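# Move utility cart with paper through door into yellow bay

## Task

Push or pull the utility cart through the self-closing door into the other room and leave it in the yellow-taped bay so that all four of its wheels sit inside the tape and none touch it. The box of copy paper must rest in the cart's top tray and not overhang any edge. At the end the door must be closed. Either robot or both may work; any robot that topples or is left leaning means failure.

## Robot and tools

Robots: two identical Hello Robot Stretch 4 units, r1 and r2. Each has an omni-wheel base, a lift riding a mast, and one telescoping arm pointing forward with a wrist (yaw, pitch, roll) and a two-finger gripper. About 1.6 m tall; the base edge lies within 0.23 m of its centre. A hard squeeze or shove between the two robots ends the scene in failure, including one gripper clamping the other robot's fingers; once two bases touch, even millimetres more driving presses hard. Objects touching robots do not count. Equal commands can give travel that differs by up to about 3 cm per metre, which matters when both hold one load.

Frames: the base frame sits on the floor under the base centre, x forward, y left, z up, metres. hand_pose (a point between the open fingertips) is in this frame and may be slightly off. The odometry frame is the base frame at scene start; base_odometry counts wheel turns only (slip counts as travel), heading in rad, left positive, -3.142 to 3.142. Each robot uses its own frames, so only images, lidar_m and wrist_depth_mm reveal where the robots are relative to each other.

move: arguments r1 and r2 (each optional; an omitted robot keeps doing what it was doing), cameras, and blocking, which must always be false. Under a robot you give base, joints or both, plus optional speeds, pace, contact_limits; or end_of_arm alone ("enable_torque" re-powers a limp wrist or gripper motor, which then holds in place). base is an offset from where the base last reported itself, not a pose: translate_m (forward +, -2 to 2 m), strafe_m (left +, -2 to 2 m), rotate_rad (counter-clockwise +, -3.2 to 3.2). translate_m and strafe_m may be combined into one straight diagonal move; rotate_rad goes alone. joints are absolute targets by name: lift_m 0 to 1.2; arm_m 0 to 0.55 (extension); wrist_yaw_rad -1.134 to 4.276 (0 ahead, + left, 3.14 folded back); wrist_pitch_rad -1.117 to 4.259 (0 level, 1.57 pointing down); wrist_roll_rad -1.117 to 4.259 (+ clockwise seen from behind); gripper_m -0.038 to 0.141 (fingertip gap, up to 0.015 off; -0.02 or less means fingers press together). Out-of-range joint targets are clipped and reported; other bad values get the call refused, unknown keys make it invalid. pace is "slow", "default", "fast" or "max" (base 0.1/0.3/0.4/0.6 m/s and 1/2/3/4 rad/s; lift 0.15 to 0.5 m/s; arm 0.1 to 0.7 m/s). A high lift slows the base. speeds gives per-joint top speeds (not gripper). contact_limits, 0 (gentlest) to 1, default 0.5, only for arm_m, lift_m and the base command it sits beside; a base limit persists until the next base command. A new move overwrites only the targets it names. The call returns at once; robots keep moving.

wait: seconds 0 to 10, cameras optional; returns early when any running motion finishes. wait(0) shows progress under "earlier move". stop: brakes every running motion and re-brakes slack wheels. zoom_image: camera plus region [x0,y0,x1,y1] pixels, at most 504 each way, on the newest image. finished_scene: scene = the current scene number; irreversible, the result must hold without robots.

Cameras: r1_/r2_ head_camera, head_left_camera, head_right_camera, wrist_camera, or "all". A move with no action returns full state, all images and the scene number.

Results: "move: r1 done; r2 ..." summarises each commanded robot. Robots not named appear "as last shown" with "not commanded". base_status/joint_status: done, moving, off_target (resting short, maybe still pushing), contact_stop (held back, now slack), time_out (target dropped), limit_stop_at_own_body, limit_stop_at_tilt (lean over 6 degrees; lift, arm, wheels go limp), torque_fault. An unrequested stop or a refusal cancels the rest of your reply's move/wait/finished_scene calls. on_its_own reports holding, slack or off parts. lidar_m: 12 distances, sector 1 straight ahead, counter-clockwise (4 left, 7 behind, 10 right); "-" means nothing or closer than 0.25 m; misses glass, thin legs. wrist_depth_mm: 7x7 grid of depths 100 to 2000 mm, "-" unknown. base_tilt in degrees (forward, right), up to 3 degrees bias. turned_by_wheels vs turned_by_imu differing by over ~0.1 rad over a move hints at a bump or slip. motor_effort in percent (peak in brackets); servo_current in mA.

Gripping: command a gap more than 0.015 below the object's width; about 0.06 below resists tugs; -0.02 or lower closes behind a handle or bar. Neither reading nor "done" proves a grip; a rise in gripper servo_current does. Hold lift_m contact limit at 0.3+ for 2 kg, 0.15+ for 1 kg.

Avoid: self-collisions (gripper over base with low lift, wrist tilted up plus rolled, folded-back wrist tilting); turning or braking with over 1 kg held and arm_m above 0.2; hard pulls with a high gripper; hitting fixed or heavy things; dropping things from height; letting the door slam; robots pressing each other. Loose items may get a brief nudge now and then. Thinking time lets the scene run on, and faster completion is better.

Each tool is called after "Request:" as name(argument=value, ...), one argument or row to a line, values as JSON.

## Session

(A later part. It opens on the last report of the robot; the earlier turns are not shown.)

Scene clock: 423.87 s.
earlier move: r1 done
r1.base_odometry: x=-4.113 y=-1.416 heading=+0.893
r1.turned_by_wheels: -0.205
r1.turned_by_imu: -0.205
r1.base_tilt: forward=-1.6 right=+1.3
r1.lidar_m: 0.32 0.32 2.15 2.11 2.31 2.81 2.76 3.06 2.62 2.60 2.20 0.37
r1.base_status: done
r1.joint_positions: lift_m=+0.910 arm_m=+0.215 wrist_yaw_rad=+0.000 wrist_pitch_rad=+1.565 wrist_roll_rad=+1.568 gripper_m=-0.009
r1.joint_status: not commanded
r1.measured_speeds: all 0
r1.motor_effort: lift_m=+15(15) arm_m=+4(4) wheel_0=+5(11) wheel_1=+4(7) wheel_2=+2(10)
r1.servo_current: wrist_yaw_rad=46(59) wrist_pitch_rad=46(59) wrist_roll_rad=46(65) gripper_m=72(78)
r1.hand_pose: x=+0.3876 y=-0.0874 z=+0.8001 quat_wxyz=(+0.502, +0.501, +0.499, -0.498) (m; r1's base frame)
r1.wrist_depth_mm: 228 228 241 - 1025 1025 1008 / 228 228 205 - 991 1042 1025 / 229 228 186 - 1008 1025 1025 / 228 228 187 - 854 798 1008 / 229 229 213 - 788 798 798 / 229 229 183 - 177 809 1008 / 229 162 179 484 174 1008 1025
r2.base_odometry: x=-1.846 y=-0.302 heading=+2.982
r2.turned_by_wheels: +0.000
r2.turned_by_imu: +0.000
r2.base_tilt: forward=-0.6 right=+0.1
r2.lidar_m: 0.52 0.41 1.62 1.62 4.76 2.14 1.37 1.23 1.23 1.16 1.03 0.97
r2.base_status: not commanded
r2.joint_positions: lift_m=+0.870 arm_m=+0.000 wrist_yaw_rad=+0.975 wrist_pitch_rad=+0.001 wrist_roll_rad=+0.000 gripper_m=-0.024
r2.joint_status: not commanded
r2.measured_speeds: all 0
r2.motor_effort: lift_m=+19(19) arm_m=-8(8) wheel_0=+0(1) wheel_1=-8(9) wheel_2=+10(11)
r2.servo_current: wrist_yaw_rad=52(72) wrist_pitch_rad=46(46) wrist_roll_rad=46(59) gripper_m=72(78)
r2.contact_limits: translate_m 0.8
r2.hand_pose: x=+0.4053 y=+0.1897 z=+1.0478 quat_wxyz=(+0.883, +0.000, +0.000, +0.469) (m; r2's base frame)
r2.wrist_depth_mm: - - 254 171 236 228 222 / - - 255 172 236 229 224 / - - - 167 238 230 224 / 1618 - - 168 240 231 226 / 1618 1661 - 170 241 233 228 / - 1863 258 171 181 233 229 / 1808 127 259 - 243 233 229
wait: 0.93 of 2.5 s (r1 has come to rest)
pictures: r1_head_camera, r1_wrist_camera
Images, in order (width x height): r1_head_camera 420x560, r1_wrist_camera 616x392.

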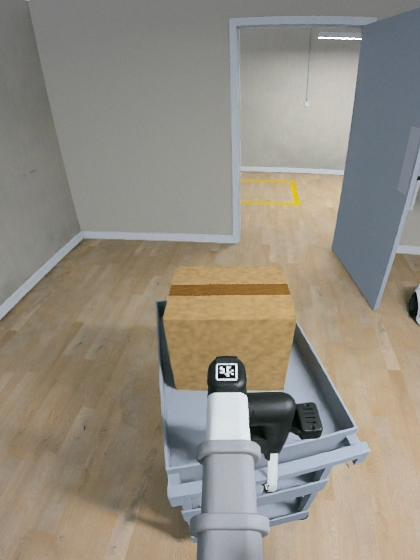

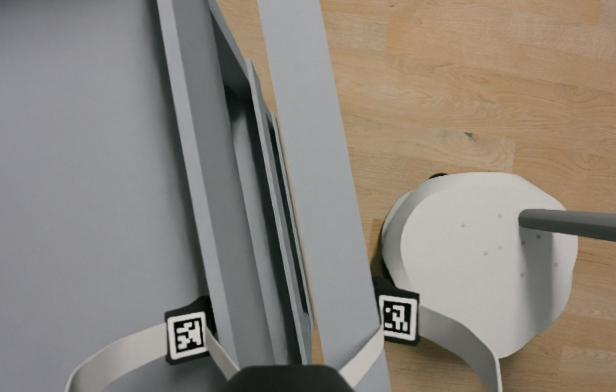

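Request:
move(
  blocking=false,
  r1={"base":{"translate_m":0.05,"strafe_m":0.3},"pace":"slow"},
)

Request:
wait(
  seconds=4.5,
)

Request:
move(
  blocking=false,
  r1={"base":{"rotate_rad":-0.4},"pace":"slow"},
)

Request:
wait(
  seconds=2.5,
  cameras=["r1_head_camera","r1_wrist_camera"],
)

Scene clock: 461.30 s.
move: r1 moving
r1.base_odometry: x=-4.122 y=-1.407 heading=+0.892
r1.turned_by_wheels: +0.000
r1.turned_by_imu: -0.001
r1.base_tilt: forward=-1.6 right=+1.3
r1.lidar_m: 0.31 0.31 2.14 2.11 2.30 2.79 2.77 3.05 2.63 2.61 2.22 0.40
r1.base_status: translate_m moving; strafe_m moving
r1.joint_positions: lift_m=+0.910 arm_m=+0.215 wrist_yaw_rad=+0.000 wrist_pitch_rad=+1.567 wrist_roll_rad=+1.568 gripper_m=-0.009
r1.joint_status: not commanded
r1.measured_speeds: translate_m=+0.009 strafe_m=+0.052 rotate_rad=-0.002 lift_m=+0.000 arm_m=+0.000 wrist_yaw_rad=+0.000 wrist_pitch_rad=+0.005 wrist_roll_rad=+0.000
r1.motor_effort: lift_m=+15(15) arm_m=+4(4) wheel_0=-6(8) wheel_1=+7(10) wheel_2=-3(6)
r1.servo_current: wrist_yaw_rad=52(59) wrist_pitch_rad=46(52) wrist_roll_rad=33(52) gripper_m=72(78)
r1.hand_pose: x=+0.3869 y=-0.0874 z=+0.8001 quat_wxyz=(+0.502, +0.500, +0.500, -0.498) (m; r1's base frame)
r1.wrist_depth_mm: 228 228 235 - 1008 1025 1008 / 228 229 200 - 1025 1025 1008 / 227 229 198 - 1025 991 1025 / 228 228 200 - 842 798 1025 / 229 229 218 - 798 809 798 / 229 229 183 - 177 798 1025 / 229 168 181 246 177 1008 1025
r2: as last shown
r2.base_tilt: forward=-0.6 right=+0.0
r2.lidar_m: 0.54 0.39 1.62 1.64 4.76 2.11 1.35 1.22 1.25 1.11 1.01 1.00
r2.motor_effort: lift_m=+19(19) arm_m=-7(8) wheel_0=+0(1) wheel_1=-8(8) wheel_2=+10(11)
r2.servo_current: wrist_yaw_rad=52(52) wrist_pitch_rad=46(46) wrist_roll_rad=59(65) gripper_m=72(78)
r2.contact_limits: translate_m 0.8
r2.wrist_depth_mm: - - 253 172 236 228 222 / - - 255 171 236 229 224 / - - - 168 237 230 225 / 1618 - - 169 240 232 225 / 1576 1708 - 170 240 233 227 / - 1808 257 171 181 233 228 / 1863 126 260 - 241 232 229
pictures: none

Scene clock: 465.07 s.
earlier move: r1 done
r1.base_odometry: x=-4.315 y=-1.189 heading=+0.892
r1.turned_by_wheels: -0.001
r1.turned_by_imu: +0.000
r1.base_tilt: forward=-1.6 right=+1.3
r1.lidar_m: 0.35 0.37 1.83 1.82 1.98 2.79 2.77 3.08 2.93 2.90 0.45 0.36
r1.base_status: done
r1.joint_positions: lift_m=+0.910 arm_m=+0.215 wrist_yaw_rad=+0.000 wrist_pitch_rad=+1.567 wrist_roll_rad=+1.572 gripper_m=-0.009
r1.joint_status: not commanded
r1.measured_speeds: all 0
r1.motor_effort: lift_m=+15(15) arm_m=+4(4) wheel_0=-8(10) wheel_1=+1(10) wheel_2=-5(7)
r1.servo_current: wrist_yaw_rad=39(72) wrist_pitch_rad=33(52) wrist_roll_rad=52(65) gripper_m=72(78)
r1.hand_pose: x=+0.3869 y=-0.0874 z=+0.8001 quat_wxyz=(+0.501, +0.501, +0.499, -0.499) (m; r1's base frame)
r1.wrist_depth_mm: 229 230 229 1025 - 1042 1025 / 230 230 229 1008 - 1008 1025 / 230 231 229 1008 - 1025 1008 / 229 229 229 1008 - 798 809 / 229 229 229 1008 - 809 809 / 231 229 182 1025 177 798 1008 / 229 229 230 1042 1025 1008 991
r2.base_odometry: x=-1.846 y=-0.302 heading=+2.982
r2.turned_by_wheels: +0.000
r2.turned_by_imu: +0.001
r2.base_tilt: forward=-0.6 right=+0.1
r2.lidar_m: 0.50 0.37 1.65 1.69 4.75 2.15 1.37 1.23 1.26 1.12 1.01 1.00
r2.base_status: not commanded
r2.joint_positions: lift_m=+0.870 arm_m=+0.000 wrist_yaw_rad=+0.975 wrist_pitch_rad=+0.001 wrist_roll_rad=+0.000 gripper_m=-0.024
r2.joint_status: not commanded
r2.measured_speeds: all 0
r2.motor_effort: lift_m=+19(19) arm_m=-8(8) wheel_0=+1(1) wheel_1=-8(9) wheel_2=+10(11)
r2.servo_current: wrist_yaw_rad=52(59) wrist_pitch_rad=39(46) wrist_roll_rad=46(65) gripper_m=72(78)
r2.contact_limits: translate_m 0.8
r2.hand_pose: x=+0.4053 y=+0.1897 z=+1.0478 quat_wxyz=(+0.883, +0.000, +0.000, +0.469) (m; r2's base frame)
r2.wrist_depth_mm: - - 253 171 236 229 223 / - - 255 171 236 229 224 / - - - 168 237 231 225 / - 1756 - 169 239 232 226 / - 1618 1863 170 240 233 228 / - 1661 183 171 181 233 229 / 1863 1464 258 - 242 232 229
wait: 3.77 of 4.5 s (r1 has come to rest)
pictures: none

Scene clock: 465.57 s.
move: r1 moving
r1.base_odometry: x=-4.315 y=-1.189 heading=+0.768
r1.turned_by_wheels: -0.124
r1.turned_by_imu: -0.124
r1.base_tilt: forward=-1.6 right=+1.3
r1.lidar_m: 0.33 0.36 1.88 1.83 1.87 2.71 2.77 2.92 2.98 2.91 2.50 0.37
r1.base_status: rotate_rad moving
r1.joint_positions: lift_m=+0.910 arm_m=+0.215 wrist_yaw_rad=+0.000 wrist_pitch_rad=+1.567 wrist_roll_rad=+1.572 gripper_m=-0.009
r1.joint_status: not commanded
r1.measured_speeds: translate_m=+0.000 strafe_m=+0.000 rotate_rad=-0.484 lift_m=+0.000 arm_m=+0.000 wrist_yaw_rad=+0.000 wrist_pitch_rad=+0.000 wrist_roll_rad=+0.000
r1.motor_effort: lift_m=+15(15) arm_m=+4(4) wheel_0=+15(15) wheel_1=+7(7) wheel_2=+9(9)
r1.servo_current: wrist_yaw_rad=46(65) wrist_pitch_rad=46(52) wrist_roll_rad=33(59) gripper_m=65(78)
r1.hand_pose: x=+0.3871 y=-0.0874 z=+0.8001 quat_wxyz=(+0.501, +0.501, +0.499, -0.499) (m; r1's base frame)
r1.wrist_depth_mm: 229 228 227 1025 1025 1008 1008 / 228 229 229 991 1008 1008 991 / 228 229 228 820 1008 1008 1008 / 229 229 228 854 809 798 1008 / 229 229 229 842 809 809 809 / 229 229 183 854 178 798 820 / 230 162 178 1008 177 155 1008
r2: as last shown
r2.turned_by_imu: +0.000
r2.base_tilt: forward=-0.6 right=+0.0
r2.lidar_m: 0.51 0.41 1.67 1.69 4.76 2.11 1.36 1.24 1.26 1.15 1.04 1.01
r2.motor_effort: lift_m=+19(19) arm_m=-8(8) wheel_0=+0(0) wheel_1=-8(9) wheel_2=+11(11)
r2.servo_current: wrist_yaw_rad=46(52) wrist_pitch_rad=39(39) wrist_roll_rad=52(52) gripper_m=78(78)
r2.contact_limits: translate_m 0.8
r2.wrist_depth_mm: - - 253 172 236 229 221 / - - 254 171 236 229 222 / - - - 168 238 230 225 / - 1808 - 169 240 232 226 / - 1661 1808 170 240 232 226 / - - 183 171 181 234 229 / 1983 127 259 - 243 233 229
pictures: none

Scene clock: 466.63 s.
earlier move: r1 done
r1.base_odometry: x=-4.315 y=-1.189 heading=+0.493
r1.turned_by_wheels: -0.275
r1.turned_by_imu: -0.276
r1.base_tilt: forward=-1.6 right=+1.3
r1.lidar_m: 0.29 0.31 2.09 1.82 1.83 2.12 2.77 2.81 3.24 2.91 2.89 0.42
r1.base_status: done
r1.joint_positions: lift_m=+0.910 arm_m=+0.215 wrist_yaw_rad=+0.004 wrist_pitch_rad=+1.561 wrist_roll_rad=+1.567 gripper_m=-0.009
r1.joint_status: not commanded
r1.measured_speeds: all 0
r1.motor_effort: lift_m=+15(15) arm_m=+4(4) wheel_0=+7(15) wheel_1=+3(7) wheel_2=+5(11)
r1.servo_current: wrist_yaw_rad=52(65) wrist_pitch_rad=59(59) wrist_roll_rad=52(65) gripper_m=72(78)
r1.hand_pose: x=+0.3892 y=-0.0874 z=+0.8001 quat_wxyz=(+0.505, +0.501, +0.499, -0.495) (m; r1's base frame)
r1.wrist_depth_mm: 229 198 - 1008 1008 1008 1008 / 229 194 407 - 1008 1008 991 / 229 229 199 - 1008 1008 991 / 229 229 196 - 1008 798 1008 / 229 228 182 - 798 798 798 / 229 229 180 - 177 798 809 / 230 166 176 158 - 1008 1008
r2.base_odometry: x=-1.846 y=-0.302 heading=+2.982
r2.turned_by_wheels: +0.000
r2.turned_by_imu: +0.000
r2.base_tilt: forward=-0.6 right=+0.0
r2.lidar_m: 0.52 0.38 1.65 1.64 4.76 2.11 1.36 1.24 1.26 1.14 1.03 1.01
r2.base_status: not commanded
r2.joint_positions: lift_m=+0.870 arm_m=+0.000 wrist_yaw_rad=+0.975 wrist_pitch_rad=+0.001 wrist_roll_rad=+0.000 gripper_m=-0.024
r2.joint_status: not commanded
r2.measured_speeds: all 0
r2.motor_effort: lift_m=+19(19) arm_m=-8(8) wheel_0=+0(1) wheel_1=-8(9) wheel_2=+10(11)
r2.servo_current: wrist_yaw_rad=46(59) wrist_pitch_rad=39(46) wrist_roll_rad=52(59) gripper_m=72(78)
r2.contact_limits: translate_m 0.8
r2.hand_pose: x=+0.4053 y=+0.1897 z=+1.0478 quat_wxyz=(+0.883, +0.000, +0.000, +0.469) (m; r2's base frame)
r2.wrist_depth_mm: - - 253 171 236 229 223 / - - 255 171 236 229 224 / - - - 167 237 231 225 / 1921 - - 169 240 233 226 / - 1661 - 169 240 234 227 / - 1618 183 171 181 234 229 / 1921 126 259 - 241 233 230
wait: 1.07 of 2.5 s (r1 has come to rest)
pictures: r1_head_camera, r1_wrist_camera
Images, in order (width x height): r1_head_camera 420x560, r1_wrist_camera 616x392.

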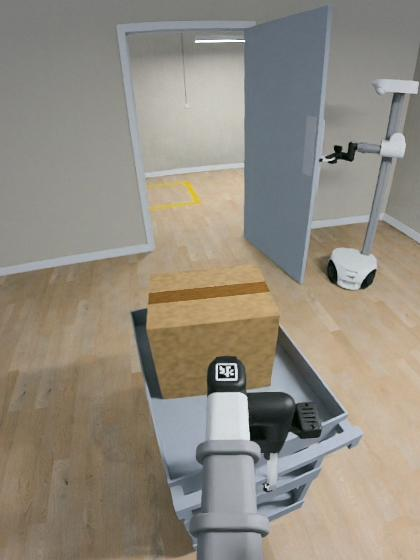

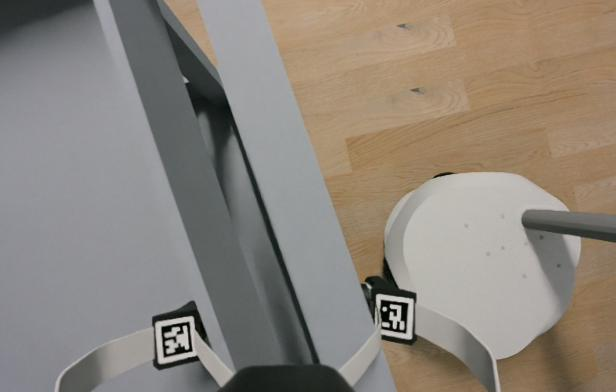

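Request:
move(
  blocking=false,
  r1={"base":{"translate_m":0.0,"strafe_m":0.18},"pace":"slow"},
)

Request:
wait(
  seconds=3,
  cameras=["r1_head_camera","r1_wrist_camera"],
)

Scene clock: 475.97 s.
move: r1 moving
r1.base_odometry: x=-4.322 y=-1.177 heading=+0.493
r1.turned_by_wheels: +0.000
r1.turned_by_imu: -0.001
r1.base_tilt: forward=-1.6 right=+1.3
r1.lidar_m: 0.29 0.28 2.12 1.81 1.80 2.11 2.79 2.80 3.25 2.93 2.90 0.41
r1.base_status: translate_m moving; strafe_m moving
r1.joint_positions: lift_m=+0.910 arm_m=+0.215 wrist_yaw_rad=+0.004 wrist_pitch_rad=+1.561 wrist_roll_rad=+1.567 gripper_m=-0.009
r1.joint_status: not commanded
r1.measured_speeds: translate_m=+0.001 strafe_m=+0.056 rotate_rad=-0.006 lift_m=+0.000 arm_m=+0.000 wrist_yaw_rad=+0.000 wrist_pitch_rad=+0.005 wrist_roll_rad=+0.000
r1.motor_effort: lift_m=+15(15) arm_m=+4(4) wheel_0=-7(8) wheel_1=+8(9) wheel_2=+2(4)
r1.servo_current: wrist_yaw_rad=59(65) wrist_pitch_rad=52(72) wrist_roll_rad=52(65) gripper_m=72(72)
r1.hand_pose: x=+0.3890 y=-0.0874 z=+0.8001 quat_wxyz=(+0.504, +0.500, +0.500, -0.496) (m; r1's base frame)
r1.wrist_depth_mm: 230 211 - 1008 1008 1025 991 / 231 207 410 - 1025 1008 991 / 230 229 204 - 1008 1025 1008 / 230 230 199 - 1025 809 1025 / 229 229 180 - 809 809 788 / 231 229 183 - 176 809 798 / 229 165 180 213 - 1008 1008
r2: as last shown
r2.lidar_m: 0.53 0.35 1.63 1.62 4.76 2.11 1.36 1.23 1.25 1.15 1.03 1.02
r2.motor_effort: lift_m=+19(19) arm_m=-8(8) wheel_0=+0(1) wheel_1=-8(9) wheel_2=+11(11)
r2.servo_current: wrist_yaw_rad=65(65) wrist_pitch_rad=46(46) wrist_roll_rad=52(59) gripper_m=72(78)
r2.contact_limits: translate_m 0.8
r2.wrist_depth_mm: - - 254 171 236 229 222 / - - 255 171 236 229 224 / - - - 168 237 230 224 / - - - 169 239 233 226 / 1618 1661 - 170 241 232 228 / - 1661 184 171 181 232 229 / 1921 127 260 - 242 232 229
pictures: none

Scene clock: 478.43 s.
earlier move: r1 done
r1.base_odometry: x=-4.401 y=-1.031 heading=+0.493
r1.turned_by_wheels: +0.000
r1.turned_by_imu: +0.001
r1.base_tilt: forward=-1.6 right=+1.3
r1.lidar_m: 0.31 0.30 1.92 1.66 1.66 1.93 2.84 2.85 3.31 3.08 3.08 0.35
r1.base_status: done
r1.joint_positions: lift_m=+0.910 arm_m=+0.215 wrist_yaw_rad=+0.000 wrist_pitch_rad=+1.572 wrist_roll_rad=+1.568 gripper_m=-0.009
r1.joint_status: not commanded
r1.measured_speeds: all 0
r1.motor_effort: lift_m=+15(15) arm_m=+4(4) wheel_0=-3(13) wheel_1=+2(9) wheel_2=-3(6)
r1.servo_current: wrist_yaw_rad=46(72) wrist_pitch_rad=46(72) wrist_roll_rad=46(65) gripper_m=78(78)
r1.hand_pose: x=+0.3854 y=-0.0874 z=+0.8001 quat_wxyz=(+0.500, +0.499, +0.501, -0.500) (m; r1's base frame)
r1.wrist_depth_mm: 227 227 224 - 1025 1025 1025 / 226 228 195 1008 1025 1025 1025 / 226 227 209 1025 1025 1025 1025 / 228 227 227 1008 809 809 1025 / 227 228 228 1025 820 820 820 / 226 228 181 1025 178 820 1025 / 228 166 229 484 - 1025 1042
r2.base_odometry: x=-1.846 y=-0.302 heading=+2.982
r2.turned_by_wheels: +0.000
r2.turned_by_imu: +0.000
r2.base_tilt: forward=-0.6 right=+0.1
r2.lidar_m: 0.51 0.39 1.69 1.69 4.78 2.13 1.38 1.22 1.25 1.17 1.03 0.99
r2.base_status: not commanded
r2.joint_positions: lift_m=+0.870 arm_m=+0.000 wrist_yaw_rad=+0.975 wrist_pitch_rad=+0.001 wrist_roll_rad=+0.000 gripper_m=-0.024
r2.joint_status: not commanded
r2.measured_speeds: all 0
r2.motor_effort: lift_m=+19(19) arm_m=-8(8) wheel_0=+0(1) wheel_1=-8(9) wheel_2=+10(11)
r2.servo_current: wrist_yaw_rad=52(65) wrist_pitch_rad=39(46) wrist_roll_rad=33(59) gripper_m=78(85)
r2.contact_limits: translate_m 0.8
r2.hand_pose: x=+0.4053 y=+0.1897 z=+1.0478 quat_wxyz=(+0.883, +0.000, +0.000, +0.469) (m; r2's base frame)
r2.wrist_depth_mm: - - 254 171 236 229 222 / - - 254 171 236 229 224 / - - - 168 238 231 225 / - 1808 - 168 240 233 225 / - 1661 1808 170 241 233 227 / - 1661 184 171 181 232 229 / - 1430 258 - 242 232 229
wait: 2.47 of 3 s (r1 has come to rest)
pictures: r1_head_camera, r1_wrist_camera
Images, in order (width x height): r1_head_camera 420x560, r1_wrist_camera 616x392.

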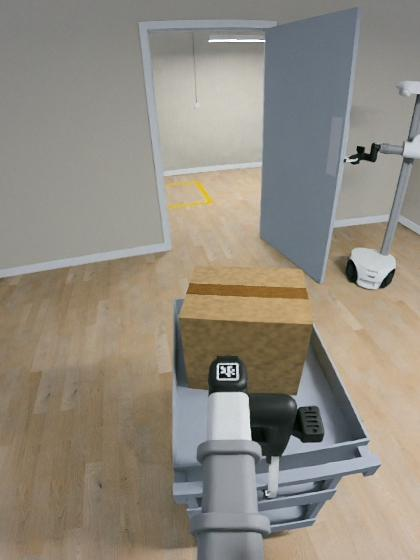

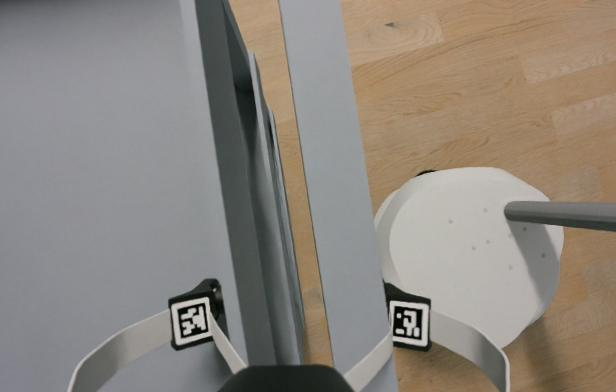

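Request:
move(
  blocking=false,
  r1={"base":{"translate_m":0.5,"strafe_m":0.09},"pace":"slow"},
)

Request:
wait(
  seconds=7,
  cameras=["r1_head_camera","r1_wrist_camera"],
)

Scene clock: 487.17 s.
move: r1 moving
r1.base_odometry: x=-4.391 y=-1.023 heading=+0.492
r1.turned_by_wheels: +0.000
r1.turned_by_imu: -0.001
r1.base_tilt: forward=-1.6 right=+1.3
r1.lidar_m: 0.30 0.29 1.90 1.65 1.65 1.92 2.84 2.86 3.34 3.09 3.06 0.36
r1.base_status: translate_m moving; strafe_m moving
r1.joint_positions: lift_m=+0.910 arm_m=+0.215 wrist_yaw_rad=-0.002 wrist_pitch_rad=+1.578 wrist_roll_rad=+1.568 gripper_m=-0.009
r1.joint_status: not commanded
r1.measured_speeds: translate_m=+0.049 strafe_m=+0.009 rotate_rad=+0.000 lift_m=+0.000 arm_m=+0.000 wrist_yaw_rad=-0.008 wrist_pitch_rad=+0.018 wrist_roll_rad=+0.000
r1.motor_effort: lift_m=+15(15) arm_m=+4(4) wheel_0=+3(7) wheel_1=+7(7) wheel_2=-14(14)
r1.servo_current: wrist_yaw_rad=46(72) wrist_pitch_rad=52(52) wrist_roll_rad=52(59) gripper_m=65(78)
r1.hand_pose: x=+0.3835 y=-0.0874 z=+0.8001 quat_wxyz=(+0.498, +0.498, +0.502, -0.502) (m; r1's base frame)
r1.wrist_depth_mm: 223 225 228 1008 1025 1025 1060 / 224 226 228 1008 1025 1042 1060 / 224 226 224 1025 1025 1042 1025 / 224 226 227 1025 820 809 1060 / 224 225 226 1042 - 809 1025 / 225 224 181 1008 176 820 1042 / 223 164 226 1025 135 1042 1042
r2: as last shown
r2.base_tilt: forward=-0.6 right=+0.0
r2.lidar_m: 0.52 0.40 1.68 1.70 4.78 2.11 1.36 1.19 1.25 1.15 1.04 1.00
r2.motor_effort: lift_m=+19(19) arm_m=-8(8) wheel_0=+0(0) wheel_1=-8(9) wheel_2=+10(11)
r2.servo_current: wrist_yaw_rad=59(59) wrist_pitch_rad=39(39) wrist_roll_rad=39(52) gripper_m=72(78)
r2.contact_limits: translate_m 0.8
r2.wrist_depth_mm: - - 253 172 236 228 222 / - - 254 171 237 229 224 / - - - 168 238 230 225 / - 1756 - 169 239 232 225 / - 1661 1808 170 240 233 227 / - 1661 184 171 181 233 229 / - 1397 259 - 242 233 230
pictures: none

Scene clock: 493.00 s.
earlier move: r1 done
r1.base_odometry: x=-4.003 y=-0.715 heading=+0.494
r1.turned_by_wheels: +0.001
r1.turned_by_imu: +0.004
r1.base_tilt: forward=-1.6 right=+1.3
r1.lidar_m: 0.26 0.25 1.93 1.67 1.69 1.98 3.34 3.33 3.50 3.04 3.02 0.41
r1.base_status: done
r1.joint_positions: lift_m=+0.910 arm_m=+0.215 wrist_yaw_rad=+0.001 wrist_pitch_rad=+1.576 wrist_roll_rad=+1.565 gripper_m=-0.009
r1.joint_status: not commanded
r1.measured_speeds: all 0
r1.motor_effort: lift_m=+15(15) arm_m=+4(4) wheel_0=+8(12) wheel_1=+4(9) wheel_2=-1(16)
r1.servo_current: wrist_yaw_rad=52(72) wrist_pitch_rad=52(65) wrist_roll_rad=52(72) gripper_m=72(78)
r1.hand_pose: x=+0.3845 y=-0.0874 z=+0.8001 quat_wxyz=(+0.500, +0.497, +0.503, -0.500) (m; r1's base frame)
r1.wrist_depth_mm: 225 223 - 1008 1025 1025 1042 / 225 198 473 991 1025 1042 1042 / 226 213 238 - 1025 1025 1025 / 226 227 212 - 866 809 1025 / 226 229 185 - 809 820 820 / 226 227 185 246 176 820 1025 / 226 161 175 200 - 809 -
r2.base_odometry: x=-1.846 y=-0.302 heading=+2.982
r2.turned_by_wheels: +0.000
r2.turned_by_imu: +0.001
r2.base_tilt: forward=-0.6 right=+0.1
r2.lidar_m: 0.52 0.39 1.59 1.76 4.75 2.13 1.38 1.23 1.26 1.15 1.02 0.99
r2.base_status: not commanded
r2.joint_positions: lift_m=+0.870 arm_m=+0.000 wrist_yaw_rad=+0.975 wrist_pitch_rad=+0.001 wrist_roll_rad=+0.000 gripper_m=-0.024
r2.joint_status: not commanded
r2.measured_speeds: all 0
r2.motor_effort: lift_m=+19(19) arm_m=-8(8) wheel_0=+0(1) wheel_1=-8(9) wheel_2=+11(11)
r2.servo_current: wrist_yaw_rad=52(65) wrist_pitch_rad=39(46) wrist_roll_rad=52(65) gripper_m=72(78)
r2.contact_limits: translate_m 0.8
r2.hand_pose: x=+0.4053 y=+0.1897 z=+1.0478 quat_wxyz=(+0.883, +0.000, +0.000, +0.469) (m; r2's base frame)
r2.wrist_depth_mm: - - 253 171 236 229 222 / - - 255 171 237 229 223 / - - - 168 237 230 225 / - - 1464 168 239 232 225 / - - 258 170 240 233 227 / - - 180 171 181 232 229 / - 1756 - - 241 233 229
wait: 5.83 of 7 s (r1 has come to rest)
pictures: r1_head_camera, r1_wrist_camera
Images, in order (width x height): r1_head_camera 420x560, r1_wrist_camera 616x392.

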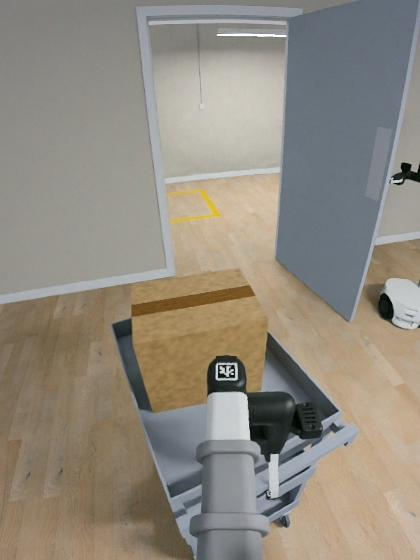

